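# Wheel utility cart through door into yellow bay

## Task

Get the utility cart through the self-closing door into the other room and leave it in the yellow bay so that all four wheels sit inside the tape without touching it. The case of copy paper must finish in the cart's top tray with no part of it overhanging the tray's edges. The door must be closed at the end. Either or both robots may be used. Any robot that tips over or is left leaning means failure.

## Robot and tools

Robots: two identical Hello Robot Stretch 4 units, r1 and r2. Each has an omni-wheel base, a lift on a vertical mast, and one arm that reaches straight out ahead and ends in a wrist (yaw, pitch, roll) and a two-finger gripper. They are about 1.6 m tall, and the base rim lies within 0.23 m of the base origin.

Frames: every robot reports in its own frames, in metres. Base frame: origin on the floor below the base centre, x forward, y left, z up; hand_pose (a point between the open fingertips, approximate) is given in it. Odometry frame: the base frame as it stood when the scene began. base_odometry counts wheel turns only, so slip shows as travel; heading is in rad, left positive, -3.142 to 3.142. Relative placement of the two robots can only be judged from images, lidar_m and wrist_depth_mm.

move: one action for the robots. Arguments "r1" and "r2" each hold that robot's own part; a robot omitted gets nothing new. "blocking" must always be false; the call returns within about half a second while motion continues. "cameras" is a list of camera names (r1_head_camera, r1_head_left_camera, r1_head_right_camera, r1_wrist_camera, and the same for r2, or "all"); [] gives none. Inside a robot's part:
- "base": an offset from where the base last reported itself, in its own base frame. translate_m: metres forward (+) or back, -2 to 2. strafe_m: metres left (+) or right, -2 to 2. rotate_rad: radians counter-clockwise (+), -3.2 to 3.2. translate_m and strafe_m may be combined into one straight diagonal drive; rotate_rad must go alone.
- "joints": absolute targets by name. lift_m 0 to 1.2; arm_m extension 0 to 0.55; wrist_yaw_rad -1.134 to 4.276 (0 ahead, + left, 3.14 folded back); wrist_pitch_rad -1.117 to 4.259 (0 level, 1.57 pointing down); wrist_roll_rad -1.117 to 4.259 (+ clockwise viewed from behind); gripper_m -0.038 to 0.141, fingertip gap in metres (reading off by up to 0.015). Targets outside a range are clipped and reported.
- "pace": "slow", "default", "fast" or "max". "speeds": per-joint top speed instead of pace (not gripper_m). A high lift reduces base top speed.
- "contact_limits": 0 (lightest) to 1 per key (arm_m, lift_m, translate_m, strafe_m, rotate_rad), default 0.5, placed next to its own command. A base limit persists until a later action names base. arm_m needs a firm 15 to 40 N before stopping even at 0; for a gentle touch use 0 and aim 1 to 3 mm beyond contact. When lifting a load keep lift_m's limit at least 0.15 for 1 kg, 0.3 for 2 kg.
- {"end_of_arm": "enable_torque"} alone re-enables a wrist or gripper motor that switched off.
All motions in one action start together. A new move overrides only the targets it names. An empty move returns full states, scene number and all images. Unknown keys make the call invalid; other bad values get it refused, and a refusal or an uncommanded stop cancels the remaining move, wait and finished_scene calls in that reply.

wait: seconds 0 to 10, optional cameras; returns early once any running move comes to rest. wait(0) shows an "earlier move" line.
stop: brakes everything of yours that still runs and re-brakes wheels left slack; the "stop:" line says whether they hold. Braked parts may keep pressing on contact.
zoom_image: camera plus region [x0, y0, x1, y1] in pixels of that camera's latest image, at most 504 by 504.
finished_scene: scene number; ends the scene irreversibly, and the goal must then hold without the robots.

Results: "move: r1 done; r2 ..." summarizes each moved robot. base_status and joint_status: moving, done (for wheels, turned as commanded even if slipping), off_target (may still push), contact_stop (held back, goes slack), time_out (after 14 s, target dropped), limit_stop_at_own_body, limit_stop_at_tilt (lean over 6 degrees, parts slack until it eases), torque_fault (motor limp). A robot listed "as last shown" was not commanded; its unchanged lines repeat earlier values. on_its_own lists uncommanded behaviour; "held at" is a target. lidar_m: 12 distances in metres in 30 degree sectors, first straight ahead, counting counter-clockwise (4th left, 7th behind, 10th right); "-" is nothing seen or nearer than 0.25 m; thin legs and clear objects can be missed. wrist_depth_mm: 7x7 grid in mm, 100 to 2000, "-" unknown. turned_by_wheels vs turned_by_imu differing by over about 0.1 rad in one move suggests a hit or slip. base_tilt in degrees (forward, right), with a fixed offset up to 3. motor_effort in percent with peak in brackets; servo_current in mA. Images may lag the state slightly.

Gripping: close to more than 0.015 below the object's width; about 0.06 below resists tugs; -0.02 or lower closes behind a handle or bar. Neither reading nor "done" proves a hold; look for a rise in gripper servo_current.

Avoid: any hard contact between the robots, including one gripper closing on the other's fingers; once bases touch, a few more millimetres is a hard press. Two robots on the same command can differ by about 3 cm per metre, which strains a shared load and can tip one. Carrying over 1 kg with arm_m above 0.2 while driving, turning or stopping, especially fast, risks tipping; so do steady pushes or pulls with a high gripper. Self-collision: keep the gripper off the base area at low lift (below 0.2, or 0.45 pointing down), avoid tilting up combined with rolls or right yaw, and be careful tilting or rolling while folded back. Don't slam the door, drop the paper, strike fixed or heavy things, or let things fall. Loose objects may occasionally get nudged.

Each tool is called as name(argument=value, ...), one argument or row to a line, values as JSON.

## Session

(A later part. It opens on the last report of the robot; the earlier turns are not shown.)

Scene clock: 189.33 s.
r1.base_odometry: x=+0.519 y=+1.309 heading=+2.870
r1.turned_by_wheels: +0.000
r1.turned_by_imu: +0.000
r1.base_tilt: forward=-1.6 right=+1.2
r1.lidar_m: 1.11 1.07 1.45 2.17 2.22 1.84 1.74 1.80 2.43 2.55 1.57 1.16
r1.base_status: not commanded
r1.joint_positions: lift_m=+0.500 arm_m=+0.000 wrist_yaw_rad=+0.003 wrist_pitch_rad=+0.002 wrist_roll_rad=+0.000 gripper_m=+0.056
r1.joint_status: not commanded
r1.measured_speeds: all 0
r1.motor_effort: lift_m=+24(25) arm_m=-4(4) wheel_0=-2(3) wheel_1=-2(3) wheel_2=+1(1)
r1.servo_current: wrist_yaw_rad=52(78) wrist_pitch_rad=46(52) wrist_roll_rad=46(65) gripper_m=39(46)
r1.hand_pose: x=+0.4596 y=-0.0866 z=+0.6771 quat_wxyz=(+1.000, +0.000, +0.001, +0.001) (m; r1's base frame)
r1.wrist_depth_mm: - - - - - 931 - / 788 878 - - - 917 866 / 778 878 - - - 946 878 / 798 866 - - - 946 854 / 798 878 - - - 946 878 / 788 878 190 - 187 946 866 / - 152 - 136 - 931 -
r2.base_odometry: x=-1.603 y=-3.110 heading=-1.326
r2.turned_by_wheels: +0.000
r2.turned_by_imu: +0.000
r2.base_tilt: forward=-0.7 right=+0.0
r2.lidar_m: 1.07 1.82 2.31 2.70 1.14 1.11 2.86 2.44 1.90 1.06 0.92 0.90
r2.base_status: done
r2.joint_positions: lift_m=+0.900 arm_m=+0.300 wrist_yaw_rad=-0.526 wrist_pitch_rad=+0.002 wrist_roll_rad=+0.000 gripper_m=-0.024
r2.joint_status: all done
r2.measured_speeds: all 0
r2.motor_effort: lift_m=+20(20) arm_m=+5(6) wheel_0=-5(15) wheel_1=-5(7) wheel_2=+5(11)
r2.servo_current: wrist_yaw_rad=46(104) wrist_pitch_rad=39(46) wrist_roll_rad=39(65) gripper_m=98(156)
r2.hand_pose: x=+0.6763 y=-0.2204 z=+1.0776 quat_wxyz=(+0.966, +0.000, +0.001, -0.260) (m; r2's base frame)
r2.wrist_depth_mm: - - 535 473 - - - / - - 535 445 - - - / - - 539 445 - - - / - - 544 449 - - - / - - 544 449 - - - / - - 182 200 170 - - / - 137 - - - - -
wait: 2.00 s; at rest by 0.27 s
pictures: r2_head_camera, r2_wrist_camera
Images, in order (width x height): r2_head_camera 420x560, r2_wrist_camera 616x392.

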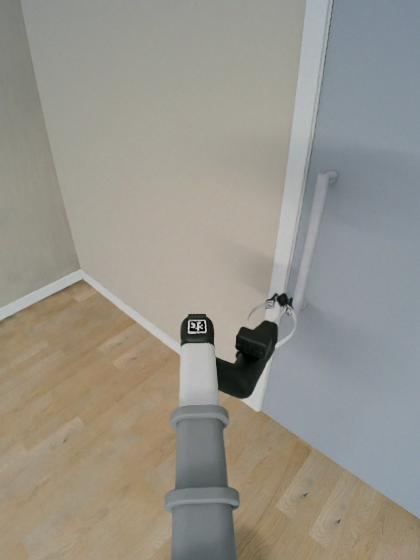

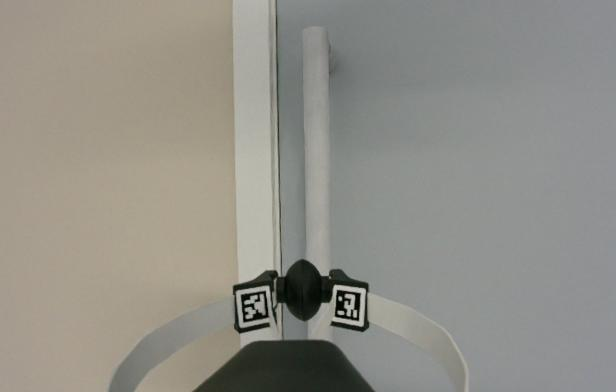

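move(
  blocking=false,
  r2={"joints":{"gripper_m":0.12,"wrist_yaw_rad":-0.785}},
)

wait(
  seconds=2,
)

move(
  blocking=false,
  r2={"base":{"translate_m":0.284,"strafe_m":-0.108},"pace":"slow"},
)

wait(
  seconds=6,
)

move(
  blocking=false,
  r2={"joints":{"gripper_m":-0.025}},
)

wait(
  seconds=3,
)

wait(
  seconds=0.3,
  cameras=["r2_head_camera","r2_wrist_camera"],
)

Scene clock: 199.20 s.
move: r2 moving
r1: as last shown
r1.base_tilt: forward=-1.6 right=+1.3
r1.lidar_m: 1.09 1.10 1.41 2.15 2.22 1.84 1.73 1.80 2.38 2.55 1.55 1.19
r1.motor_effort: lift_m=+24(25) arm_m=-4(4) wheel_0=-2(3) wheel_1=-2(2) wheel_2=+0(1)
r1.servo_current: wrist_yaw_rad=39(65) wrist_pitch_rad=52(52) wrist_roll_rad=46(59) gripper_m=39(46)
r1.wrist_depth_mm: - - - - - 917 - / 798 878 - - - 917 866 / 788 866 - - - 917 866 / 788 878 - - - 946 878 / 798 878 - - - 946 878 / 798 878 190 - 187 931 866 / - 152 - 137 - 931 -
r2.base_odometry: x=-1.603 y=-3.110 heading=-1.326
r2.turned_by_wheels: +0.000
r2.turned_by_imu: +0.001
r2.base_tilt: forward=-0.7 right=+0.1
r2.lidar_m: 1.05 1.87 2.33 2.69 1.16 1.08 2.83 2.42 1.92 1.07 0.91 0.93
r2.base_status: not commanded
r2.joint_positions: lift_m=+0.900 arm_m=+0.300 wrist_yaw_rad=-0.782 wrist_pitch_rad=+0.002 wrist_roll_rad=+0.000 gripper_m=+0.002
r2.joint_status: wrist_yaw_rad moving; gripper_m moving
r2.measured_speeds: translate_m=+0.000 strafe_m=+0.000 rotate_rad=+0.000 lift_m=+0.000 arm_m=+0.000 wrist_yaw_rad=-0.025 wrist_pitch_rad=+0.000 wrist_roll_rad=+0.000
r2.motor_effort: lift_m=+20(20) arm_m=+5(6) wheel_0=-5(5) wheel_1=-5(6) wheel_2=+5(6)
r2.servo_current: wrist_yaw_rad=26(104) wrist_pitch_rad=39(46) wrist_roll_rad=46(59) gripper_m=72(78)
r2.hand_pose: x=+0.6139 y=-0.2652 z=+1.0776 quat_wxyz=(+0.925, +0.000, +0.001, -0.381) (m; r2's base frame)
r2.wrist_depth_mm: - 521 530 - - - - / - 517 462 - - - - / - 525 459 - - - - / - 525 466 - - - - / - 530 466 - - - - / - 530 184 193 175 - - / - - - - - - -
pictures: none

Scene clock: 200.90 s.
earlier move: r2 done
r1.base_odometry: x=+0.519 y=+1.309 heading=+2.870
r1.turned_by_wheels: +0.000
r1.turned_by_imu: +0.000
r1.base_tilt: forward=-1.6 right=+1.3
r1.lidar_m: 1.11 1.07 1.43 2.15 2.22 1.84 1.73 1.82 2.43 2.56 1.53 1.16
r1.base_status: not commanded
r1.joint_positions: lift_m=+0.500 arm_m=+0.000 wrist_yaw_rad=+0.003 wrist_pitch_rad=+0.002 wrist_roll_rad=+0.000 gripper_m=+0.056
r1.joint_status: not commanded
r1.measured_speeds: all 0
r1.motor_effort: lift_m=+24(25) arm_m=-4(4) wheel_0=-2(3) wheel_1=-2(3) wheel_2=+0(1)
r1.servo_current: wrist_yaw_rad=59(65) wrist_pitch_rad=46(52) wrist_roll_rad=39(65) gripper_m=39(46)
r1.hand_pose: x=+0.4596 y=-0.0866 z=+0.6771 quat_wxyz=(+1.000, +0.000, +0.001, +0.001) (m; r1's base frame)
r1.wrist_depth_mm: - - - - - 931 - / 788 878 - - - 931 854 / 788 878 - - - 931 878 / 809 878 - - - 960 854 / 809 891 - - - 931 866 / 798 878 190 - 187 946 866 / - 152 - 137 - 931 -
r2.base_odometry: x=-1.603 y=-3.110 heading=-1.326
r2.turned_by_wheels: +0.000
r2.turned_by_imu: +0.000
r2.base_tilt: forward=-0.6 right=+0.1
r2.lidar_m: 1.08 1.87 2.33 2.69 1.15 1.09 2.84 2.45 1.88 1.08 0.90 0.91
r2.base_status: not commanded
r2.joint_positions: lift_m=+0.900 arm_m=+0.300 wrist_yaw_rad=-0.782 wrist_pitch_rad=+0.002 wrist_roll_rad=+0.000 gripper_m=+0.120
r2.joint_status: all done
r2.measured_speeds: all 0
r2.motor_effort: lift_m=+20(20) arm_m=+5(6) wheel_0=-5(5) wheel_1=-5(6) wheel_2=+5(6)
r2.servo_current: wrist_yaw_rad=52(104) wrist_pitch_rad=39(46) wrist_roll_rad=39(59) gripper_m=52(124)
r2.hand_pose: x=+0.6138 y=-0.2653 z=+1.0776 quat_wxyz=(+0.925, +0.000, +0.001, -0.381) (m; r2's base frame)
r2.wrist_depth_mm: - 517 535 - - - - / - 517 459 - - - - / - 525 462 - - - - / - 530 462 - - - - / - 535 462 - - - - / - 189 196 - 186 - - / - 539 466 - - - -
wait: 1.70 of 2 s (r2 has come to rest)
pictures: none

Scene clock: 201.40 s.
move: r2 moving
r1: as last shown
r1.lidar_m: 1.10 1.07 1.44 2.16 2.23 1.85 1.74 1.81 2.42 2.55 1.56 1.17
r1.motor_effort: lift_m=+24(25) arm_m=-4(4) wheel_0=-2(3) wheel_1=-2(2) wheel_2=+1(1)
r1.servo_current: wrist_yaw_rad=46(59) wrist_pitch_rad=39(46) wrist_roll_rad=52(65) gripper_m=46(46)
r1.wrist_depth_mm: - - - - - 931 - / 798 866 - - - 931 854 / 798 866 - - - 946 854 / 778 878 - - - 946 854 / 798 878 - - - 946 878 / 798 854 190 - 187 946 866 / - 152 - 137 - 931 -
r2.base_odometry: x=-1.605 y=-3.123 heading=-1.325
r2.turned_by_wheels: +0.000
r2.turned_by_imu: +0.000
r2.base_tilt: forward=-0.7 right=+0.1
r2.lidar_m: 1.07 1.83 2.30 2.69 1.17 1.10 2.86 2.44 1.87 1.08 0.91 0.91
r2.base_status: translate_m moving; strafe_m moving
r2.joint_positions: lift_m=+0.900 arm_m=+0.300 wrist_yaw_rad=-0.782 wrist_pitch_rad=+0.002 wrist_roll_rad=+0.000 gripper_m=+0.120
r2.joint_status: not commanded
r2.measured_speeds: translate_m=+0.049 strafe_m=-0.019 rotate_rad=-0.002 lift_m=+0.000 arm_m=+0.000 wrist_yaw_rad=+0.000 wrist_pitch_rad=+0.000 wrist_roll_rad=+0.000
r2.motor_effort: lift_m=+20(20) arm_m=+5(6) wheel_0=+8(10) wheel_1=+3(5) wheel_2=-8(11)
r2.servo_current: wrist_yaw_rad=39(52) wrist_pitch_rad=39(46) wrist_roll_rad=46(52) gripper_m=52(52)
r2.hand_pose: x=+0.6138 y=-0.2653 z=+1.0776 quat_wxyz=(+0.925, +0.000, +0.001, -0.381) (m; r2's base frame)
r2.wrist_depth_mm: - 500 517 - - - - / - 512 452 - - - - / - 512 449 - - - - / - 521 452 - - - - / - 517 452 - - - - / - 190 196 - 185 - - / - 525 455 - - - -
pictures: none

Scene clock: 205.17 s.
earlier move: r2 done
r1.base_odometry: x=+0.519 y=+1.309 heading=+2.870
r1.turned_by_wheels: +0.000
r1.turned_by_imu: +0.000
r1.base_tilt: forward=-1.6 right=+1.2
r1.lidar_m: 1.09 1.07 1.41 2.16 2.23 1.84 1.72 1.80 2.41 2.53 1.53 1.18
r1.base_status: not commanded
r1.joint_positions: lift_m=+0.500 arm_m=+0.000 wrist_yaw_rad=+0.003 wrist_pitch_rad=+0.002 wrist_roll_rad=+0.000 gripper_m=+0.056
r1.joint_status: not commanded
r1.measured_speeds: all 0
r1.motor_effort: lift_m=+24(25) arm_m=-4(4) wheel_0=-2(3) wheel_1=-2(3) wheel_2=+1(1)
r1.servo_current: wrist_yaw_rad=46(65) wrist_pitch_rad=39(52) wrist_roll_rad=65(72) gripper_m=46(52)
r1.hand_pose: x=+0.4596 y=-0.0866 z=+0.6771 quat_wxyz=(+1.000, +0.000, +0.001, +0.001) (m; r1's base frame)
r1.wrist_depth_mm: - - - - - 946 - / 798 866 - - - 946 866 / 788 878 - - - 946 866 / 798 878 - - - 946 854 / 798 878 - - - 931 866 / 788 878 190 - 187 946 878 / - 152 - 137 - 946 -
r2.base_odometry: x=-1.639 y=-3.411 heading=-1.325
r2.turned_by_wheels: +0.000
r2.turned_by_imu: +0.001
r2.base_tilt: forward=-0.7 right=+0.1
r2.lidar_m: 0.73 1.29 2.19 2.54 1.90 1.36 2.98 2.57 1.36 0.76 0.64 0.58
r2.base_status: done
r2.joint_positions: lift_m=+0.900 arm_m=+0.300 wrist_yaw_rad=-0.782 wrist_pitch_rad=+0.002 wrist_roll_rad=+0.000 gripper_m=+0.120
r2.joint_status: not commanded
r2.measured_speeds: all 0
r2.motor_effort: lift_m=+20(20) arm_m=+5(6) wheel_0=+3(10) wheel_1=+5(7) wheel_2=-5(11)
r2.servo_current: wrist_yaw_rad=52(65) wrist_pitch_rad=39(46) wrist_roll_rad=46(65) gripper_m=52(59)
r2.hand_pose: x=+0.6138 y=-0.2653 z=+1.0776 quat_wxyz=(+0.925, +0.000, +0.001, -0.381) (m; r2's base frame)
r2.wrist_depth_mm: 258 244 256 178 252 250 249 / 259 245 258 179 255 252 250 / 262 246 258 179 255 254 252 / 263 249 259 180 256 255 253 / 265 249 263 181 256 256 254 / 266 251 263 181 259 257 257 / 268 253 265 - 260 258 257
wait: 3.77 of 6 s (r2 has come to rest)
pictures: none

Scene clock: 205.67 s.
move: r2 moving
r1: as last shown
r1.lidar_m: 1.10 1.08 1.42 2.16 2.24 1.84 1.73 1.80 2.41 2.54 1.53 1.16
r1.motor_effort: lift_m=+24(25) arm_m=-4(4) wheel_0=-3(3) wheel_1=-2(3) wheel_2=+1(1)
r1.servo_current: wrist_yaw_rad=52(65) wrist_pitch_rad=39(46) wrist_roll_rad=59(72) gripper_m=46(46)
r1.wrist_depth_mm: - - - - - 931 - / 788 866 - - - 946 854 / 798 878 - - - 946 866 / 788 878 - - - 931 866 / 788 891 - - - 931 878 / 788 891 190 - 188 931 878 / - 152 - 137 - 946 -
r2.base_odometry: x=-1.639 y=-3.411 heading=-1.325
r2.turned_by_wheels: +0.000
r2.turned_by_imu: +0.000
r2.base_tilt: forward=-0.6 right=+0.1
r2.lidar_m: 0.73 1.30 2.19 2.55 1.91 1.37 3.00 2.57 1.32 0.76 0.63 0.62
r2.base_status: not commanded
r2.joint_positions: lift_m=+0.900 arm_m=+0.300 wrist_yaw_rad=-0.782 wrist_pitch_rad=+0.002 wrist_roll_rad=+0.000 gripper_m=+0.106
r2.joint_status: gripper_m moving
r2.measured_speeds: all 0
r2.motor_effort: lift_m=+20(20) arm_m=+5(6) wheel_0=+4(4) wheel_1=+5(5) wheel_2=-5(5)
r2.servo_current: wrist_yaw_rad=46(52) wrist_pitch_rad=39(52) wrist_roll_rad=52(59) gripper_m=85(91)
r2.hand_pose: x=+0.6138 y=-0.2653 z=+1.0776 quat_wxyz=(+0.925, +0.000, +0.001, -0.381) (m; r2's base frame)
r2.wrist_depth_mm: 259 244 256 178 253 250 249 / 260 245 257 179 254 251 250 / 262 248 259 179 255 253 251 / 263 248 260 180 256 255 254 / 264 250 262 181 257 257 254 / 267 252 204 181 200 257 256 / 267 253 264 - 260 258 258
pictures: none

Scene clock: 207.37 s.
earlier move: r2 done
r1.base_odometry: x=+0.519 y=+1.309 heading=+2.870
r1.turned_by_wheels: +0.000
r1.turned_by_imu: +0.000
r1.base_tilt: forward=-1.6 right=+1.3
r1.lidar_m: 1.11 1.07 1.42 2.15 2.24 1.83 1.73 1.83 2.41 2.55 1.57 1.18
r1.base_status: not commanded
r1.joint_positions: lift_m=+0.500 arm_m=+0.000 wrist_yaw_rad=+0.003 wrist_pitch_rad=+0.002 wrist_roll_rad=+0.000 gripper_m=+0.056
r1.joint_status: not commanded
r1.measured_speeds: all 0
r1.motor_effort: lift_m=+24(25) arm_m=-4(4) wheel_0=-2(3) wheel_1=-2(3) wheel_2=+0(1)
r1.servo_current: wrist_yaw_rad=52(65) wrist_pitch_rad=46(52) wrist_roll_rad=52(72) gripper_m=39(46)
r1.hand_pose: x=+0.4596 y=-0.0866 z=+0.6771 quat_wxyz=(+1.000, +0.000, +0.001, +0.001) (m; r1's base frame)
r1.wrist_depth_mm: - - - - - 931 - / 778 878 - - - 931 878 / 788 866 - - - 946 854 / 798 891 - - - 946 878 / 788 891 - - - 960 878 / 798 904 190 - 187 946 878 / - 151 - 136 - 917 -
r2.base_odometry: x=-1.639 y=-3.412 heading=-1.327
r2.turned_by_wheels: -0.001
r2.turned_by_imu: -0.002
r2.base_tilt: forward=-0.6 right=+0.1
r2.lidar_m: 0.75 1.28 2.18 2.57 1.94 1.40 3.02 2.56 1.34 0.74 0.63 0.61
r2.base_status: not commanded
r2.joint_positions: lift_m=+0.900 arm_m=+0.300 wrist_yaw_rad=-0.776 wrist_pitch_rad=+0.002 wrist_roll_rad=+0.000 gripper_m=-0.023
r2.joint_status: all done
r2.measured_speeds: all 0
r2.motor_effort: lift_m=+20(20) arm_m=-4(6) wheel_0=-13(13) wheel_1=+1(5) wheel_2=-2(5)
r2.servo_current: wrist_yaw_rad=59(78) wrist_pitch_rad=46(52) wrist_roll_rad=39(59) gripper_m=124(273)
r2.hand_pose: x=+0.6156 y=-0.2643 z=+1.0776 quat_wxyz=(+0.926, +0.000, +0.001, -0.378) (m; r2's base frame)
r2.wrist_depth_mm: 256 239 245 163 238 236 235 / 257 242 246 166 241 239 236 / 258 243 246 165 242 239 237 / 262 245 249 169 243 241 238 / 263 247 251 167 244 242 240 / 264 248 186 167 182 243 242 / 265 250 253 - 247 243 244
wait: 1.70 of 3 s (r2 has come to rest)
pictures: none

Scene clock: 207.67 s.
r1.base_odometry: x=+0.519 y=+1.309 heading=+2.870
r1.turned_by_wheels: +0.000
r1.turned_by_imu: +0.000
r1.base_tilt: forward=-1.6 right=+1.3
r1.lidar_m: 1.10 1.07 1.44 2.16 2.23 1.83 1.72 1.81 2.40 2.55 1.57 1.18
r1.base_status: not commanded
r1.joint_positions: lift_m=+0.500 arm_m=+0.000 wrist_yaw_rad=+0.003 wrist_pitch_rad=+0.002 wrist_roll_rad=+0.000 gripper_m=+0.056
r1.joint_status: not commanded
r1.measured_speeds: all 0
r1.motor_effort: lift_m=+24(25) arm_m=-4(4) wheel_0=-2(3) wheel_1=-2(3) wheel_2=+1(1)
r1.servo_current: wrist_yaw_rad=52(65) wrist_pitch_rad=33(52) wrist_roll_rad=33(72) gripper_m=39(46)
r1.hand_pose: x=+0.4596 y=-0.0866 z=+0.6771 quat_wxyz=(+1.000, +0.000, +0.001, +0.001) (m; r1's base frame)
r1.wrist_depth_mm: - - - - - 931 - / 788 878 - - - 931 866 / 778 891 - - - 946 878 / 798 891 - - - 960 866 / 798 891 - - - 960 866 / 778 878 190 - 187 960 878 / - 152 - 137 - 946 -
r2.base_odometry: x=-1.639 y=-3.412 heading=-1.327
r2.turned_by_wheels: +0.000
r2.turned_by_imu: +0.000
r2.base_tilt: forward=-0.5 right=+0.0
r2.lidar_m: 0.74 1.30 2.18 2.53 1.95 1.38 3.00 2.54 1.30 0.76 0.63 0.61
r2.base_status: not commanded
r2.joint_positions: lift_m=+0.900 arm_m=+0.300 wrist_yaw_rad=-0.776 wrist_pitch_rad=+0.002 wrist_roll_rad=+0.000 gripper_m=-0.023
r2.joint_status: all done
r2.measured_speeds: all 0
r2.motor_effort: lift_m=+20(20) arm_m=-4(6) wheel_0=-13(13) wheel_1=+1(5) wheel_2=-2(5)
r2.servo_current: wrist_yaw_rad=46(78) wrist_pitch_rad=46(52) wrist_roll_rad=52(59) gripper_m=117(273)
r2.hand_pose: x=+0.6156 y=-0.2643 z=+1.0776 quat_wxyz=(+0.926, +0.000, +0.001, -0.378) (m; r2's base frame)
r2.wrist_depth_mm: 257 240 245 163 239 237 235 / 257 242 247 166 241 239 236 / 258 243 248 165 242 239 238 / 260 245 248 169 243 240 239 / 264 247 250 167 245 242 241 / 265 248 187 168 182 243 242 / 266 250 252 - 247 244 245
wait: 0.30 s; at rest by 0.27 s
pictures: r2_head_camera, r2_wrist_camera
Images, in order (width x height): r2_head_camera 420x560, r2_wrist_camera 616x392.

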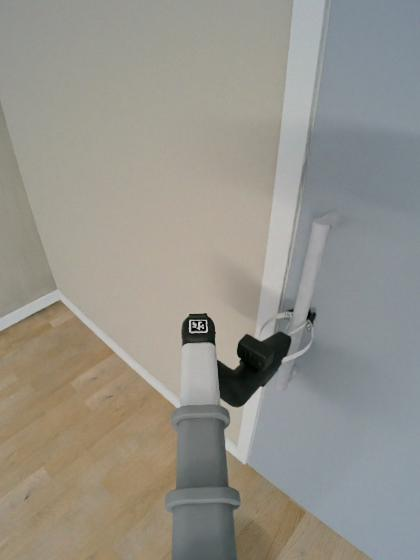

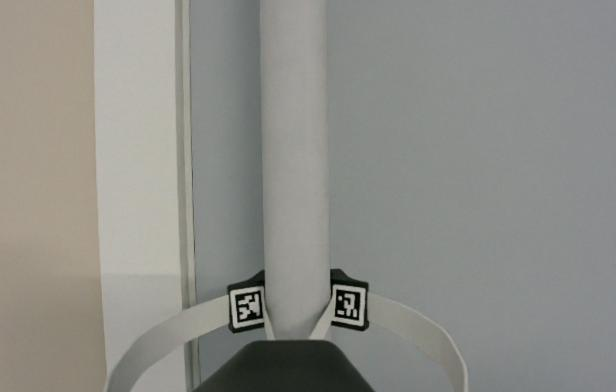

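move(
  blocking=false,
  r2={"base":{"translate_m":-0.254,"strafe_m":0.08},"pace":"slow","joints":{"wrist_yaw_rad":-0.523},"speeds":{"wrist_yaw_rad":0.1}},
)

wait(
  seconds=4,
)

wait(
  seconds=0.3,
  cameras=["r2_head_camera","r2_wrist_camera"],
)

Scene clock: 212.03 s.
move: r2 moving
r1: as last shown
r1.lidar_m: 1.10 1.08 1.44 2.15 2.22 1.85 1.74 1.80 2.41 2.56 1.56 1.17
r1.motor_effort: lift_m=+24(24) arm_m=-4(4) wheel_0=-2(3) wheel_1=-2(3) wheel_2=+0(1)
r1.servo_current: wrist_yaw_rad=52(72) wrist_pitch_rad=39(46) wrist_roll_rad=39(65) gripper_m=39(46)
r1.wrist_depth_mm: - - - - - 946 - / 788 866 - - - 931 878 / 798 878 - - - 960 866 / 788 878 - - - 960 866 / 798 878 - - - 960 866 / 788 878 190 - 187 960 891 / - 152 - 137 - 946 -
r2.base_odometry: x=-1.638 y=-3.399 heading=-1.328
r2.turned_by_wheels: -0.002
r2.turned_by_imu: -0.001
r2.base_tilt: forward=-0.6 right=+0.1
r2.lidar_m: 0.75 1.31 2.18 2.55 1.90 1.37 2.96 2.55 1.34 0.75 0.64 0.61
r2.base_status: translate_m moving; strafe_m moving
r2.joint_positions: lift_m=+0.900 arm_m=+0.300 wrist_yaw_rad=-0.737 wrist_pitch_rad=+0.002 wrist_roll_rad=+0.000 gripper_m=-0.023
r2.joint_status: wrist_yaw_rad moving
r2.measured_speeds: translate_m=-0.048 strafe_m=+0.016 rotate_rad=+0.001 lift_m=+0.000 arm_m=+0.000 wrist_yaw_rad=+0.091 wrist_pitch_rad=+0.000 wrist_roll_rad=+0.000
r2.motor_effort: lift_m=+20(20) arm_m=-4(4) wheel_0=-20(24) wheel_1=-10(10) wheel_2=+10(10)
r2.servo_current: wrist_yaw_rad=46(78) wrist_pitch_rad=39(52) wrist_roll_rad=39(59) gripper_m=124(130)
r2.hand_pose: x=+0.6258 y=-0.2585 z=+1.0776 quat_wxyz=(+0.933, +0.000, +0.001, -0.360) (m; r2's base frame)
r2.wrist_depth_mm: 267 250 246 163 238 235 232 / 271 252 247 163 240 236 233 / 272 253 248 165 241 238 235 / 274 254 251 167 242 239 236 / 274 256 252 168 245 240 237 / 278 258 187 168 181 241 238 / 279 258 255 - 246 241 240
pictures: none

Scene clock: 215.43 s.
earlier move: r2 done
r1.base_odometry: x=+0.519 y=+1.309 heading=+2.870
r1.turned_by_wheels: +0.000
r1.turned_by_imu: +0.000
r1.base_tilt: forward=-1.6 right=+1.3
r1.lidar_m: 1.15 1.04 1.41 2.17 2.25 1.84 1.73 1.80 2.41 2.54 1.55 1.25
r1.base_status: not commanded
r1.joint_positions: lift_m=+0.500 arm_m=+0.000 wrist_yaw_rad=+0.003 wrist_pitch_rad=+0.002 wrist_roll_rad=+0.000 gripper_m=+0.056
r1.joint_status: not commanded
r1.measured_speeds: all 0
r1.motor_effort: lift_m=+24(25) arm_m=-4(4) wheel_0=-2(3) wheel_1=-2(3) wheel_2=+1(1)
r1.servo_current: wrist_yaw_rad=46(72) wrist_pitch_rad=52(52) wrist_roll_rad=39(72) gripper_m=39(46)
r1.hand_pose: x=+0.4596 y=-0.0866 z=+0.6771 quat_wxyz=(+1.000, +0.000, +0.001, +0.001) (m; r1's base frame)
r1.wrist_depth_mm: - - - - 1118 - - / 788 878 - - - - 854 / 788 878 - - - - 866 / 778 891 - - - - 854 / 798 - - - - - 866 / 809 878 190 - 187 - 854 / - 152 - 136 - 946 -
r2.base_odometry: x=-1.623 y=-3.146 heading=-1.326
r2.turned_by_wheels: +0.002
r2.turned_by_imu: +0.001
r2.base_tilt: forward=-0.6 right=+0.1
r2.lidar_m: 0.68 1.76 2.32 2.67 1.24 1.13 2.87 2.42 1.83 1.03 0.72 0.67
r2.base_status: done
r2.joint_positions: lift_m=+0.900 arm_m=+0.300 wrist_yaw_rad=-0.509 wrist_pitch_rad=+0.002 wrist_roll_rad=+0.000 gripper_m=-0.023
r2.joint_status: all done
r2.measured_speeds: all 0
r2.motor_effort: lift_m=+20(20) arm_m=-4(4) wheel_0=-7(26) wheel_1=-5(11) wheel_2=+17(18)
r2.servo_current: wrist_yaw_rad=78(104) wrist_pitch_rad=39(52) wrist_roll_rad=52(59) gripper_m=111(130)
r2.hand_pose: x=+0.6801 y=-0.2169 z=+1.0776 quat_wxyz=(+0.968, +0.000, +0.001, -0.252) (m; r2's base frame)
r2.wrist_depth_mm: - - 246 166 237 234 229 / - - 247 166 238 234 231 / - - 248 167 240 235 232 / - - 249 167 241 236 234 / - - 252 168 243 237 235 / - - 185 168 242 238 236 / - - 256 - - 239 237
wait: 3.40 of 4 s (r2 has come to rest)
pictures: none

Scene clock: 215.73 s.
r1.base_odometry: x=+0.519 y=+1.309 heading=+2.870
r1.turned_by_wheels: +0.000
r1.turned_by_imu: +0.000
r1.base_tilt: forward=-1.6 right=+1.3
r1.lidar_m: 1.15 1.09 1.43 2.15 2.23 1.83 1.72 1.80 2.43 2.56 1.53 1.24
r1.base_status: not commanded
r1.joint_positions: lift_m=+0.500 arm_m=+0.000 wrist_yaw_rad=+0.003 wrist_pitch_rad=+0.002 wrist_roll_rad=+0.000 gripper_m=+0.056
r1.joint_status: not commanded
r1.measured_speeds: all 0
r1.motor_effort: lift_m=+24(25) arm_m=-4(4) wheel_0=-3(3) wheel_1=-2(3) wheel_2=+0(1)
r1.servo_current: wrist_yaw_rad=65(72) wrist_pitch_rad=39(52) wrist_roll_rad=46(72) gripper_m=39(46)
r1.hand_pose: x=+0.4596 y=-0.0866 z=+0.6771 quat_wxyz=(+1.000, +0.000, +0.001, +0.001) (m; r1's base frame)
r1.wrist_depth_mm: - - - - 1118 - - / 788 866 - - - - 854 / 788 891 - - - - 866 / 788 866 - - - - 878 / 788 - - - - - 878 / 788 866 190 - 187 - 878 / - 152 - 137 - 960 -
r2.base_odometry: x=-1.623 y=-3.146 heading=-1.326
r2.turned_by_wheels: +0.000
r2.turned_by_imu: +0.000
r2.base_tilt: forward=-0.6 right=+0.1
r2.lidar_m: 0.67 1.76 2.30 2.69 1.23 1.14 2.85 2.45 1.80 1.03 0.74 0.65
r2.base_status: done
r2.joint_positions: lift_m=+0.900 arm_m=+0.300 wrist_yaw_rad=-0.509 wrist_pitch_rad=+0.002 wrist_roll_rad=+0.000 gripper_m=-0.023
r2.joint_status: all done
r2.measured_speeds: all 0
r2.motor_effort: lift_m=+20(20) arm_m=-4(4) wheel_0=-6(26) wheel_1=-5(11) wheel_2=+16(18)
r2.servo_current: wrist_yaw_rad=78(104) wrist_pitch_rad=33(52) wrist_roll_rad=52(59) gripper_m=117(130)
r2.hand_pose: x=+0.6801 y=-0.2169 z=+1.0776 quat_wxyz=(+0.968, +0.000, +0.001, -0.252) (m; r2's base frame)
r2.wrist_depth_mm: - - 246 166 237 234 229 / - - 247 166 237 234 230 / - - 249 167 240 235 232 / - - 250 167 241 237 234 / - - 251 168 242 237 234 / - - 185 168 242 238 236 / - - 255 - - 239 237
wait: 0.30 s; at rest by 0.27 s
pictures: r2_head_camera, r2_wrist_camera
Images, in order (width x height): r2_head_camera 420x560, r2_wrist_camera 616x392.

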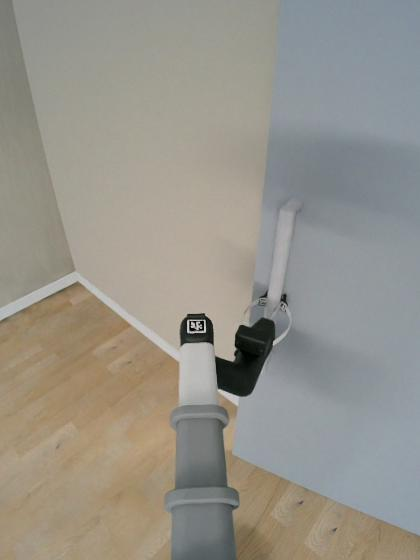

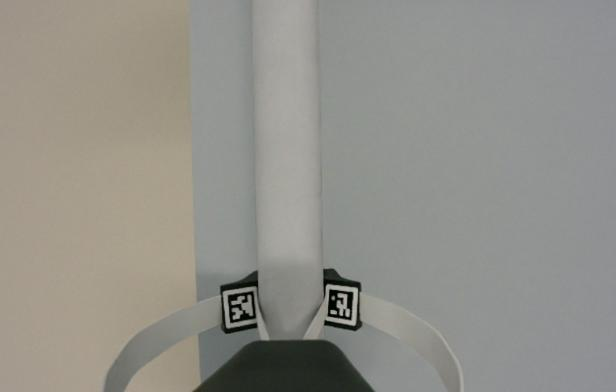

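move(
  blocking=false,
  r2={"base":{"translate_m":-0.265,"strafe_m":0.012},"pace":"slow","joints":{"wrist_yaw_rad":-0.262},"speeds":{"wrist_yaw_rad":0.1}},
)

wait(
  seconds=4.5,
)

move(
  blocking=false,
  r2={"base":{"translate_m":-0.259,"strafe_m":-0.057},"pace":"slow","joints":{"wrist_yaw_rad":0.0},"speeds":{"wrist_yaw_rad":0.1}},
)

wait(
  seconds=4.5,
)

wait(
  seconds=0.3,
  cameras=["r2_head_camera","r2_wrist_camera"],
)

Scene clock: 221.93 s.
move: r2 moving
r1: as last shown
r1.lidar_m: 1.17 1.07 1.43 2.17 2.23 1.85 1.73 1.82 2.41 2.55 1.54 1.23
r1.motor_effort: lift_m=+24(25) arm_m=-4(4) wheel_0=-2(3) wheel_1=-2(2) wheel_2=+0(1)
r1.servo_current: wrist_yaw_rad=46(72) wrist_pitch_rad=39(39) wrist_roll_rad=46(65) gripper_m=46(52)
r1.wrist_depth_mm: - - - - 1160 - - / 778 878 - - 1138 - 854 / 778 878 - - - - 854 / 798 891 - - - - 866 / 798 - - - - - 854 / 798 878 190 - 187 - 866 / - 152 - 137 - 946 -
r2.base_odometry: x=-1.625 y=-3.134 heading=-1.326
r2.turned_by_wheels: +0.000
r2.turned_by_imu: +0.000
r2.base_tilt: forward=-0.6 right=+0.1
r2.lidar_m: 0.66 1.79 2.33 2.67 1.16 1.14 2.84 2.41 1.82 1.02 0.76 0.65
r2.base_status: translate_m moving; strafe_m moving
r2.joint_positions: lift_m=+0.900 arm_m=+0.300 wrist_yaw_rad=-0.470 wrist_pitch_rad=+0.002 wrist_roll_rad=+0.000 gripper_m=-0.023
r2.joint_status: wrist_yaw_rad moving
r2.measured_speeds: translate_m=-0.050 strafe_m=+0.002 rotate_rad=-0.001 lift_m=+0.000 arm_m=+0.000 wrist_yaw_rad=+0.100 wrist_pitch_rad=+0.000 wrist_roll_rad=+0.000
r2.motor_effort: lift_m=+20(20) arm_m=-4(4) wheel_0=-11(14) wheel_1=-8(9) wheel_2=+20(20)
r2.servo_current: wrist_yaw_rad=59(78) wrist_pitch_rad=46(46) wrist_roll_rad=52(59) gripper_m=124(124)
r2.hand_pose: x=+0.6886 y=-0.2084 z=+1.0776 quat_wxyz=(+0.973, +0.000, +0.001, -0.233) (m; r2's base frame)
r2.wrist_depth_mm: - - 247 164 236 231 224 / - - 247 165 236 232 228 / - - 251 166 239 233 228 / - - 251 167 241 235 229 / - - 253 167 242 236 230 / - - 184 170 181 236 233 / - - 256 - 243 236 233
pictures: none

Scene clock: 225.37 s.
earlier move: r2 done
r1.base_odometry: x=+0.519 y=+1.309 heading=+2.870
r1.turned_by_wheels: +0.000
r1.turned_by_imu: +0.000
r1.base_tilt: forward=-1.6 right=+1.3
r1.lidar_m: 1.16 1.08 1.45 2.15 2.23 1.84 1.73 1.81 2.41 2.55 1.55 1.24
r1.base_status: not commanded
r1.joint_positions: lift_m=+0.500 arm_m=+0.000 wrist_yaw_rad=+0.003 wrist_pitch_rad=+0.002 wrist_roll_rad=+0.000 gripper_m=+0.056
r1.joint_status: not commanded
r1.measured_speeds: all 0
r1.motor_effort: lift_m=+24(25) arm_m=-4(4) wheel_0=-3(3) wheel_1=-2(3) wheel_2=+0(1)
r1.servo_current: wrist_yaw_rad=33(72) wrist_pitch_rad=39(52) wrist_roll_rad=39(65) gripper_m=39(52)
r1.hand_pose: x=+0.4596 y=-0.0866 z=+0.6771 quat_wxyz=(+1.000, +0.000, +0.001, +0.001) (m; r1's base frame)
r1.wrist_depth_mm: - - - - - - - / 788 - - - 1430 - 866 / 798 - - - - - 854 / 788 - - - - - 878 / 788 - - - - - 854 / 788 878 190 - 187 - 866 / - 152 - 136 1430 946 -
r2.base_odometry: x=-1.675 y=-2.887 heading=-1.324
r2.turned_by_wheels: +0.002
r2.turned_by_imu: +0.006
r2.base_tilt: forward=-0.6 right=+0.0
r2.lidar_m: 0.68 2.20 2.47 2.89 0.95 0.99 2.63 2.27 2.22 1.23 0.88 0.76
r2.base_status: done
r2.joint_positions: lift_m=+0.900 arm_m=+0.300 wrist_yaw_rad=-0.244 wrist_pitch_rad=+0.002 wrist_roll_rad=+0.000 gripper_m=-0.024
r2.joint_status: all done
r2.measured_speeds: all 0
r2.motor_effort: lift_m=+20(20) arm_m=-4(4) wheel_0=+5(14) wheel_1=-2(10) wheel_2=+24(26)
r2.servo_current: wrist_yaw_rad=104(130) wrist_pitch_rad=46(52) wrist_roll_rad=52(59) gripper_m=104(124)
r2.hand_pose: x=+0.7297 y=-0.1544 z=+1.0776 quat_wxyz=(+0.993, +0.000, +0.001, -0.122) (m; r2's base frame)
r2.wrist_depth_mm: - - 247 169 235 229 224 / 1708 - 250 164 236 229 224 / 1756 - 250 169 237 231 225 / 1808 - 252 170 239 233 227 / 1756 - 253 170 240 234 229 / 1756 - 183 167 238 234 231 / - - 257 - 240 235 231
wait: 3.43 of 4.5 s (r2 has come to rest)
pictures: none

Scene clock: 225.87 s.
move: r2 moving
r1: as last shown
r1.lidar_m: 1.16 1.08 1.45 2.15 2.23 1.82 1.73 1.82 2.42 2.54 1.55 1.25
r1.motor_effort: lift_m=+24(24) arm_m=-4(4) wheel_0=-2(3) wheel_1=-2(2) wheel_2=+0(1)
r1.servo_current: wrist_yaw_rad=52(52) wrist_pitch_rad=46(46) wrist_roll_rad=52(52) gripper_m=39(46)
r1.wrist_depth_mm: - - - - - - - / 778 - - - 1397 - 842 / 809 - - - - - 866 / 788 - - - - - 878 / 788 - - - - - 866 / 798 866 190 - 188 - 878 / - 152 - 137 1430 946 -
r2.base_odometry: x=-1.681 y=-2.876 heading=-1.323
r2.turned_by_wheels: +0.001
r2.turned_by_imu: +0.002
r2.base_tilt: forward=-0.6 right=+0.0
r2.lidar_m: 0.70 2.20 2.51 2.91 0.93 0.99 2.60 2.25 2.19 1.26 0.88 0.75
r2.base_status: translate_m moving; strafe_m moving
r2.joint_positions: lift_m=+0.900 arm_m=+0.300 wrist_yaw_rad=-0.205 wrist_pitch_rad=+0.002 wrist_roll_rad=+0.000 gripper_m=-0.024
r2.joint_status: wrist_yaw_rad moving
r2.measured_speeds: translate_m=-0.049 strafe_m=-0.011 rotate_rad=-0.001 lift_m=+0.000 arm_m=+0.000 wrist_yaw_rad=+0.095 wrist_pitch_rad=+0.000 wrist_roll_rad=+0.000
r2.motor_effort: lift_m=+20(20) arm_m=-4(4) wheel_0=-3(5) wheel_1=-7(7) wheel_2=+25(27)
r2.servo_current: wrist_yaw_rad=59(117) wrist_pitch_rad=46(46) wrist_roll_rad=52(52) gripper_m=111(117)
r2.hand_pose: x=+0.7356 y=-0.1442 z=+1.0776 quat_wxyz=(+0.995, +0.000, +0.001, -0.102) (m; r2's base frame)
r2.wrist_depth_mm: - - 249 166 234 226 221 / 1808 - 250 164 235 227 223 / 1808 - 251 167 236 229 223 / 1808 - 253 168 236 229 224 / - - 256 168 239 230 226 / 1756 - 182 168 236 232 227 / - - 260 - - 231 229
pictures: none

Scene clock: 229.27 s.
earlier move: r2 done
r1.base_odometry: x=+0.519 y=+1.309 heading=+2.870
r1.turned_by_wheels: +0.000
r1.turned_by_imu: +0.000
r1.base_tilt: forward=-1.6 right=+1.2
r1.lidar_m: 1.16 1.07 1.43 2.17 2.24 1.84 1.74 1.81 2.40 2.53 1.54 1.24
r1.base_status: not commanded
r1.joint_positions: lift_m=+0.500 arm_m=+0.000 wrist_yaw_rad=+0.003 wrist_pitch_rad=+0.002 wrist_roll_rad=+0.000 gripper_m=+0.056
r1.joint_status: not commanded
r1.measured_speeds: all 0
r1.motor_effort: lift_m=+24(25) arm_m=-4(4) wheel_0=-3(3) wheel_1=-2(3) wheel_2=+0(1)
r1.servo_current: wrist_yaw_rad=46(72) wrist_pitch_rad=46(52) wrist_roll_rad=52(72) gripper_m=39(46)
r1.hand_pose: x=+0.4596 y=-0.0866 z=+0.6771 quat_wxyz=(+1.000, +0.000, +0.001, +0.001) (m; r1's base frame)
r1.wrist_depth_mm: - - - - - - - / 798 - - - - - 878 / 798 - - - - - 866 / 798 - - - - - 854 / 798 - - - - - 866 / 798 866 190 - 187 - 878 / - 152 - 137 1576 946 -
r2.base_odometry: x=-1.794 y=-2.651 heading=-1.321
r2.turned_by_wheels: +0.002
r2.turned_by_imu: +0.019
r2.base_tilt: forward=-0.6 right=+0.0
r2.lidar_m: 0.70 2.51 2.72 3.16 0.85 0.92 2.36 2.04 2.05 1.40 1.02 0.77
r2.base_status: done
r2.joint_positions: lift_m=+0.900 arm_m=+0.300 wrist_yaw_rad=+0.021 wrist_pitch_rad=+0.002 wrist_roll_rad=+0.000 gripper_m=-0.024
r2.joint_status: all done
r2.measured_speeds: all 0
r2.on_its_own: wrist_yaw_rad is at rest, and its servo_current (130 mA) is outside its rest range (0 to 104 mA)
r2.motor_effort: lift_m=+20(20) arm_m=-5(5) wheel_0=+11(15) wheel_1=+1(8) wheel_2=+24(30)
r2.servo_current: wrist_yaw_rad=130(150) wrist_pitch_rad=39(46) wrist_roll_rad=46(65) gripper_m=104(117)
r2.hand_pose: x=+0.7611 y=-0.0813 z=+1.0776 quat_wxyz=(+1.000, +0.000, +0.001, +0.011) (m; r2's base frame)
r2.wrist_depth_mm: - - 251 172 232 223 216 / - - 251 165 233 224 218 / - - 254 171 234 225 219 / - - 254 172 236 227 221 / - - 256 171 236 228 222 / - - 182 172 235 228 223 / - - 259 - 238 228 224
wait: 3.40 of 4.5 s (r2 has come to rest)
pictures: none

Scene clock: 229.57 s.
r1.base_odometry: x=+0.519 y=+1.309 heading=+2.870
r1.turned_by_wheels: +0.000
r1.turned_by_imu: +0.000
r1.base_tilt: forward=-1.6 right=+1.3
r1.lidar_m: 1.19 1.07 1.44 2.17 2.22 1.84 1.72 1.80 2.40 2.53 1.55 1.23
r1.base_status: not commanded
r1.joint_positions: lift_m=+0.500 arm_m=+0.000 wrist_yaw_rad=+0.003 wrist_pitch_rad=+0.002 wrist_roll_rad=+0.000 gripper_m=+0.056
r1.joint_status: not commanded
r1.measured_speeds: all 0
r1.motor_effort: lift_m=+24(25) arm_m=-4(4) wheel_0=-3(3) wheel_1=-2(3) wheel_2=+1(1)
r1.servo_current: wrist_yaw_rad=46(72) wrist_pitch_rad=33(52) wrist_roll_rad=39(72) gripper_m=39(46)
r1.hand_pose: x=+0.4596 y=-0.0866 z=+0.6771 quat_wxyz=(+1.000, +0.000, +0.001, +0.001) (m; r1's base frame)
r1.wrist_depth_mm: - - - - - - - / 798 - - - - - 866 / 798 - - - - - 878 / 798 - - - - - 866 / 809 - - - - - 866 / 798 878 190 - 187 - 878 / - 151 - 137 1576 960 -
r2.base_odometry: x=-1.794 y=-2.651 heading=-1.321
r2.turned_by_wheels: +0.000
r2.turned_by_imu: +0.000
r2.base_tilt: forward=-0.6 right=+0.0
r2.lidar_m: 0.70 2.53 2.69 3.18 0.87 0.93 2.38 2.03 2.04 1.37 1.05 0.79
r2.base_status: done
r2.joint_positions: lift_m=+0.900 arm_m=+0.300 wrist_yaw_rad=+0.021 wrist_pitch_rad=+0.002 wrist_roll_rad=+0.000 gripper_m=-0.024
r2.joint_status: all done
r2.measured_speeds: all 0
r2.on_its_own: wrist_yaw_rad is at rest, and its servo_current (111 mA) is outside its rest range (0 to 104 mA)
r2.motor_effort: lift_m=+20(20) arm_m=-5(5) wheel_0=+11(15) wheel_1=+1(8) wheel_2=+24(30)
r2.servo_current: wrist_yaw_rad=111(150) wrist_pitch_rad=39(46) wrist_roll_rad=46(65) gripper_m=98(117)
r2.hand_pose: x=+0.7611 y=-0.0813 z=+1.0776 quat_wxyz=(+1.000, +0.000, +0.001, +0.011) (m; r2's base frame)
r2.wrist_depth_mm: - - 252 172 231 223 216 / - - 251 165 232 224 218 / - - 254 171 234 225 219 / - - 253 171 236 228 220 / - - 257 171 237 228 222 / - - 182 172 234 229 223 / - - 260 - 237 228 224
wait: 0.30 s; at rest by 0.27 s
pictures: r2_head_camera, r2_wrist_camera
Images, in order (width x height): r2_head_camera 420x560, r2_wrist_camera 616x392.

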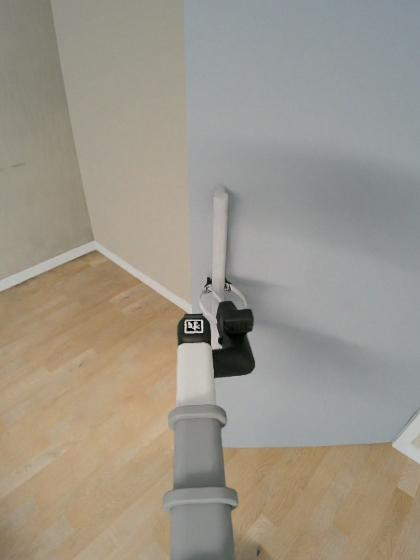

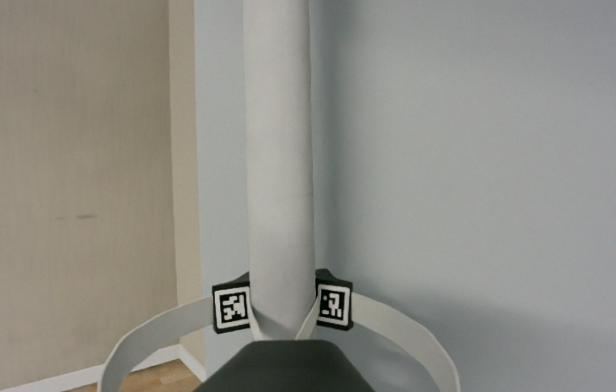

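move(
  blocking=false,
  r2={"base":{"translate_m":-0.236,"strafe_m":-0.123},"pace":"slow","joints":{"wrist_yaw_rad":0.17},"speeds":{"wrist_yaw_rad":0.1}},
)

wait(
  seconds=4.5,
)

move(
  blocking=false,
  r2={"base":{"translate_m":-0.195,"strafe_m":-0.18},"pace":"slow","joints":{"wrist_yaw_rad":0.43},"speeds":{"wrist_yaw_rad":0.1}},
)

wait(
  seconds=4.5,
)

wait(
  seconds=0.3,
  cameras=["r2_head_camera","r2_head_left_camera","r2_wrist_camera"],
)

Scene clock: 239.13 s.
move: r2 moving
r1: as last shown
r1.lidar_m: 1.20 1.07 1.44 2.15 2.23 1.84 1.71 1.80 2.41 2.55 1.54 1.26
r1.motor_effort: lift_m=+24(24) arm_m=-4(4) wheel_0=-3(3) wheel_1=-2(2) wheel_2=+0(1)
r1.servo_current: wrist_yaw_rad=33(65) wrist_pitch_rad=46(46) wrist_roll_rad=39(52) gripper_m=39(46)
r1.wrist_depth_mm: - - - - - - - / 788 - - - - - 854 / 798 - - - - - 866 / 798 - - - - - 878 / 809 - - - - - 878 / 798 878 190 - 187 - 866 / - 152 - 137 1576 931 -
r2.base_odometry: x=-1.803 y=-2.640 heading=-1.319
r2.turned_by_wheels: +0.003
r2.turned_by_imu: +0.003
r2.base_tilt: forward=-0.6 right=+0.0
r2.lidar_m: 0.72 2.53 2.72 3.21 0.85 0.95 2.36 2.02 2.03 1.40 1.05 0.79
r2.base_status: translate_m moving; strafe_m moving
r2.joint_positions: lift_m=+0.900 arm_m=+0.300 wrist_yaw_rad=+0.059 wrist_pitch_rad=+0.002 wrist_roll_rad=+0.000 gripper_m=-0.024
r2.joint_status: wrist_yaw_rad moving
r2.measured_speeds: translate_m=-0.049 strafe_m=-0.026 rotate_rad=-0.002 lift_m=+0.000 arm_m=+0.000 wrist_yaw_rad=+0.097 wrist_pitch_rad=+0.000 wrist_roll_rad=+0.000
r2.motor_effort: lift_m=+20(20) arm_m=-5(5) wheel_0=+10(13) wheel_1=-4(6) wheel_2=+29(29)
r2.servo_current: wrist_yaw_rad=59(130) wrist_pitch_rad=39(46) wrist_roll_rad=46(52) gripper_m=104(104)
r2.hand_pose: x=+0.7640 y=-0.0703 z=+1.0776 quat_wxyz=(+1.000, +0.000, +0.001, +0.029) (m; r2's base frame)
r2.wrist_depth_mm: - - 252 163 230 221 215 / - - 254 164 232 222 216 / - - 255 168 233 225 216 / - - 258 169 234 225 218 / - - 260 169 236 226 219 / - - 182 170 233 226 220 / - - 263 - 236 225 221
pictures: none

Scene clock: 242.47 s.
earlier move: r2 done
r1.base_odometry: x=+0.519 y=+1.309 heading=+2.870
r1.turned_by_wheels: +0.000
r1.turned_by_imu: +0.000
r1.base_tilt: forward=-1.6 right=+1.3
r1.lidar_m: 1.18 1.07 1.41 2.17 2.24 1.84 1.74 1.81 2.42 2.53 1.57 1.25
r1.base_status: not commanded
r1.joint_positions: lift_m=+0.500 arm_m=+0.000 wrist_yaw_rad=+0.003 wrist_pitch_rad=+0.002 wrist_roll_rad=+0.000 gripper_m=+0.056
r1.joint_status: not commanded
r1.measured_speeds: all 0
r1.motor_effort: lift_m=+24(25) arm_m=-4(4) wheel_0=-3(3) wheel_1=-2(3) wheel_2=+0(1)
r1.servo_current: wrist_yaw_rad=46(78) wrist_pitch_rad=39(52) wrist_roll_rad=59(65) gripper_m=39(52)
r1.hand_pose: x=+0.4596 y=-0.0866 z=+0.6771 quat_wxyz=(+1.000, +0.000, +0.001, +0.001) (m; r1's base frame)
r1.wrist_depth_mm: - - - - - - - / 788 - - - - - 866 / 788 - - - - - 866 / 788 - - - - - 866 / 798 - - - - - 866 / 788 891 190 - 187 - 878 / - 152 - 137 1576 946 -
r2.base_odometry: x=-1.972 y=-2.453 heading=-1.318
r2.turned_by_wheels: +0.001
r2.turned_by_imu: +0.092
r2.base_tilt: forward=-0.6 right=+0.0
r2.lidar_m: 0.71 2.92 2.98 0.89 0.88 3.12 1.95 1.81 1.82 1.38 1.19 0.84
r2.base_status: done
r2.joint_positions: lift_m=+0.900 arm_m=+0.300 wrist_yaw_rad=+0.190 wrist_pitch_rad=+0.002 wrist_roll_rad=+0.000 gripper_m=-0.024
r2.joint_status: all done
r2.measured_speeds: all 0
r2.on_its_own: wrist_yaw_rad is at rest, and its servo_current (117 mA) is outside its rest range (0 to 104 mA)
r2.motor_effort: lift_m=+20(20) arm_m=-8(8) wheel_0=+14(19) wheel_1=+3(6) wheel_2=+23(31)
r2.servo_current: wrist_yaw_rad=117(130) wrist_pitch_rad=46(52) wrist_roll_rad=39(65) gripper_m=98(104)
r2.hand_pose: x=+0.7708 y=-0.0315 z=+1.0776 quat_wxyz=(+0.996, +0.000, +0.001, +0.095) (m; r2's base frame)
r2.wrist_depth_mm: - - 253 164 229 217 210 / - - 255 164 230 219 210 / - - 257 169 231 220 213 / - - 258 169 233 222 213 / - - - 167 235 223 216 / - - 185 170 231 224 216 / - - - - 236 221 217
wait: 3.33 of 4.5 s (r2 has come to rest)
pictures: none

Scene clock: 242.97 s.
move: r2 moving
r1: as last shown
r1.lidar_m: 1.18 1.07 1.44 2.16 2.24 1.83 1.73 1.80 2.40 2.54 1.51 1.25
r1.motor_effort: lift_m=+24(24) arm_m=-4(4) wheel_0=-2(3) wheel_1=-2(2) wheel_2=+0(1)
r1.servo_current: wrist_yaw_rad=39(65) wrist_pitch_rad=39(46) wrist_roll_rad=59(59) gripper_m=46(46)
r1.wrist_depth_mm: - - - - - - - / 788 - - - - - 854 / 778 - - - - - 866 / 798 - - - - - 866 / 788 - - - - - 878 / 798 878 190 - 187 - 878 / - 152 - 137 1576 946 -
r2.base_odometry: x=-1.983 y=-2.446 heading=-1.315
r2.turned_by_wheels: +0.003
r2.turned_by_imu: +0.004
r2.base_tilt: forward=-0.6 right=+0.1
r2.lidar_m: 0.71 2.95 2.98 0.89 0.87 3.08 1.96 1.78 1.82 1.38 1.17 0.82
r2.base_status: translate_m moving; strafe_m moving
r2.joint_positions: lift_m=+0.900 arm_m=+0.300 wrist_yaw_rad=+0.225 wrist_pitch_rad=+0.002 wrist_roll_rad=+0.000 gripper_m=-0.024
r2.joint_status: wrist_yaw_rad moving
r2.measured_speeds: translate_m=-0.037 strafe_m=-0.035 rotate_rad=+0.001 lift_m=+0.000 arm_m=+0.000 wrist_yaw_rad=+0.101 wrist_pitch_rad=+0.000 wrist_roll_rad=+0.000
r2.motor_effort: lift_m=+20(20) arm_m=-8(8) wheel_0=+20(20) wheel_1=-4(7) wheel_2=+26(26)
r2.servo_current: wrist_yaw_rad=85(124) wrist_pitch_rad=33(46) wrist_roll_rad=39(59) gripper_m=98(98)
r2.hand_pose: x=+0.7718 y=-0.0207 z=+1.0776 quat_wxyz=(+0.994, +0.000, +0.001, +0.112) (m; r2's base frame)
r2.wrist_depth_mm: - - 256 166 227 216 208 / - - 257 167 229 217 - / - - 260 167 231 219 210 / - - 262 168 232 219 211 / - - - 168 235 221 213 / - - 184 168 229 222 213 / - - 266 - 235 220 215
pictures: none

Scene clock: 246.40 s.
earlier move: r2 done
r1.base_odometry: x=+0.519 y=+1.309 heading=+2.870
r1.turned_by_wheels: +0.000
r1.turned_by_imu: +0.000
r1.base_tilt: forward=-1.6 right=+1.3
r1.lidar_m: 1.20 1.09 1.43 2.15 2.25 1.82 1.73 1.81 2.43 2.55 1.57 1.26
r1.base_status: not commanded
r1.joint_positions: lift_m=+0.500 arm_m=+0.000 wrist_yaw_rad=+0.003 wrist_pitch_rad=+0.002 wrist_roll_rad=+0.000 gripper_m=+0.056
r1.joint_status: not commanded
r1.measured_speeds: all 0
r1.motor_effort: lift_m=+24(25) arm_m=-4(4) wheel_0=-3(3) wheel_1=-2(3) wheel_2=+1(1)
r1.servo_current: wrist_yaw_rad=52(72) wrist_pitch_rad=39(52) wrist_roll_rad=59(72) gripper_m=33(52)
r1.hand_pose: x=+0.4596 y=-0.0866 z=+0.6771 quat_wxyz=(+1.000, +0.000, +0.001, +0.001) (m; r1's base frame)
r1.wrist_depth_mm: - - - - - - - / 809 - - - - - 854 / 798 - - - - - 866 / 788 - - - - - 878 / 788 - - - - - 866 / 809 904 190 - 188 - 866 / - 151 - 143 1576 946 -
r2.base_odometry: x=-2.195 y=-2.310 heading=-1.315
r2.turned_by_wheels: +0.000
r2.turned_by_imu: +0.123
r2.base_tilt: forward=-0.7 right=+0.1
r2.lidar_m: 0.71 3.18 3.28 1.02 4.62 2.36 1.65 1.57 1.64 1.26 1.18 0.83
r2.base_status: done
r2.joint_positions: lift_m=+0.900 arm_m=+0.300 wrist_yaw_rad=+0.445 wrist_pitch_rad=+0.002 wrist_roll_rad=+0.000 gripper_m=-0.024
r2.joint_status: all done
r2.measured_speeds: all 0
r2.motor_effort: lift_m=+20(20) arm_m=-7(9) wheel_0=+19(28) wheel_1=+3(7) wheel_2=+22(29)
r2.servo_current: wrist_yaw_rad=78(124) wrist_pitch_rad=39(46) wrist_roll_rad=46(59) gripper_m=91(104)
r2.hand_pose: x=+0.7690 y=+0.0452 z=+1.0776 quat_wxyz=(+0.975, +0.000, +0.001, +0.221) (m; r2's base frame)
r2.wrist_depth_mm: - - - 163 219 200 187 / - - - 164 220 200 188 / - - - 168 221 202 189 / - - - 168 223 203 191 / - - - 167 225 205 - / - - 182 169 216 205 192 / - - - - 224 202 193
wait: 3.43 of 4.5 s (r2 has come to rest)
pictures: none

Scene clock: 246.70 s.
r1.base_odometry: x=+0.519 y=+1.309 heading=+2.870
r1.turned_by_wheels: +0.000
r1.turned_by_imu: +0.000
r1.base_tilt: forward=-1.6 right=+1.3
r1.lidar_m: 1.20 1.08 1.44 2.16 2.23 1.83 1.73 1.79 2.42 2.54 1.56 1.24
r1.base_status: not commanded
r1.joint_positions: lift_m=+0.500 arm_m=+0.000 wrist_yaw_rad=+0.003 wrist_pitch_rad=+0.002 wrist_roll_rad=+0.000 gripper_m=+0.056
r1.joint_status: not commanded
r1.measured_speeds: all 0
r1.motor_effort: lift_m=+24(25) arm_m=-4(4) wheel_0=-3(3) wheel_1=-2(3) wheel_2=+1(1)
r1.servo_current: wrist_yaw_rad=39(72) wrist_pitch_rad=52(52) wrist_roll_rad=46(72) gripper_m=39(52)
r1.hand_pose: x=+0.4596 y=-0.0866 z=+0.6771 quat_wxyz=(+1.000, +0.000, +0.001, +0.001) (m; r1's base frame)
r1.wrist_depth_mm: - - - - - - - / 788 - - - - - 866 / 788 - - - - - 866 / 788 - - - - - 866 / 788 - - - - - 854 / 798 878 189 - 187 - 878 / - 151 - 143 1618 946 -
r2.base_odometry: x=-2.195 y=-2.310 heading=-1.315
r2.turned_by_wheels: +0.000
r2.turned_by_imu: +0.000
r2.base_tilt: forward=-0.6 right=+0.0
r2.lidar_m: 0.70 3.15 3.26 1.01 4.61 2.31 1.65 1.58 1.64 1.25 1.20 0.84
r2.base_status: done
r2.joint_positions: lift_m=+0.900 arm_m=+0.300 wrist_yaw_rad=+0.445 wrist_pitch_rad=+0.002 wrist_roll_rad=+0.000 gripper_m=-0.024
r2.joint_status: all done
r2.measured_speeds: all 0
r2.motor_effort: lift_m=+20(20) arm_m=-6(9) wheel_0=+19(28) wheel_1=+3(7) wheel_2=+21(29)
r2.servo_current: wrist_yaw_rad=85(124) wrist_pitch_rad=33(46) wrist_roll_rad=39(59) gripper_m=91(104)
r2.hand_pose: x=+0.7690 y=+0.0452 z=+1.0776 quat_wxyz=(+0.975, +0.000, +0.001, +0.221) (m; r2's base frame)
r2.wrist_depth_mm: - - - 163 219 200 186 / - - - 163 220 201 188 / - - - 167 221 203 189 / - - - 168 224 204 190 / - - - 168 225 205 - / - - 184 168 216 206 192 / - - - - 225 201 193
wait: 0.30 s; at rest by 0.27 s
pictures: r2_head_camera, r2_head_left_camera, r2_wrist_camera
Images, in order (width x height): r2_head_camera 420x560, r2_head_left_camera 420x672, r2_wrist_camera 616x392.

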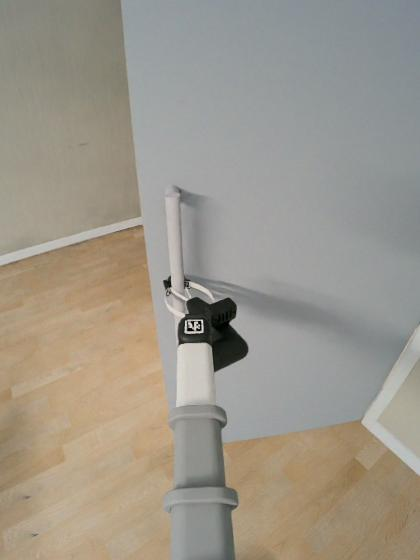

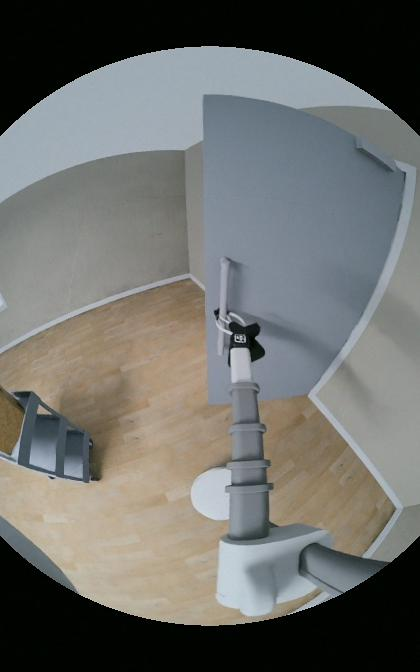

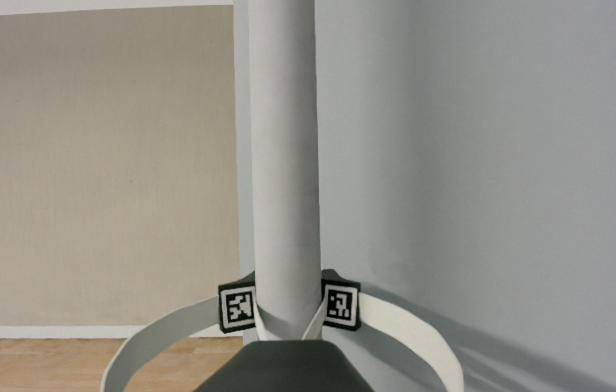

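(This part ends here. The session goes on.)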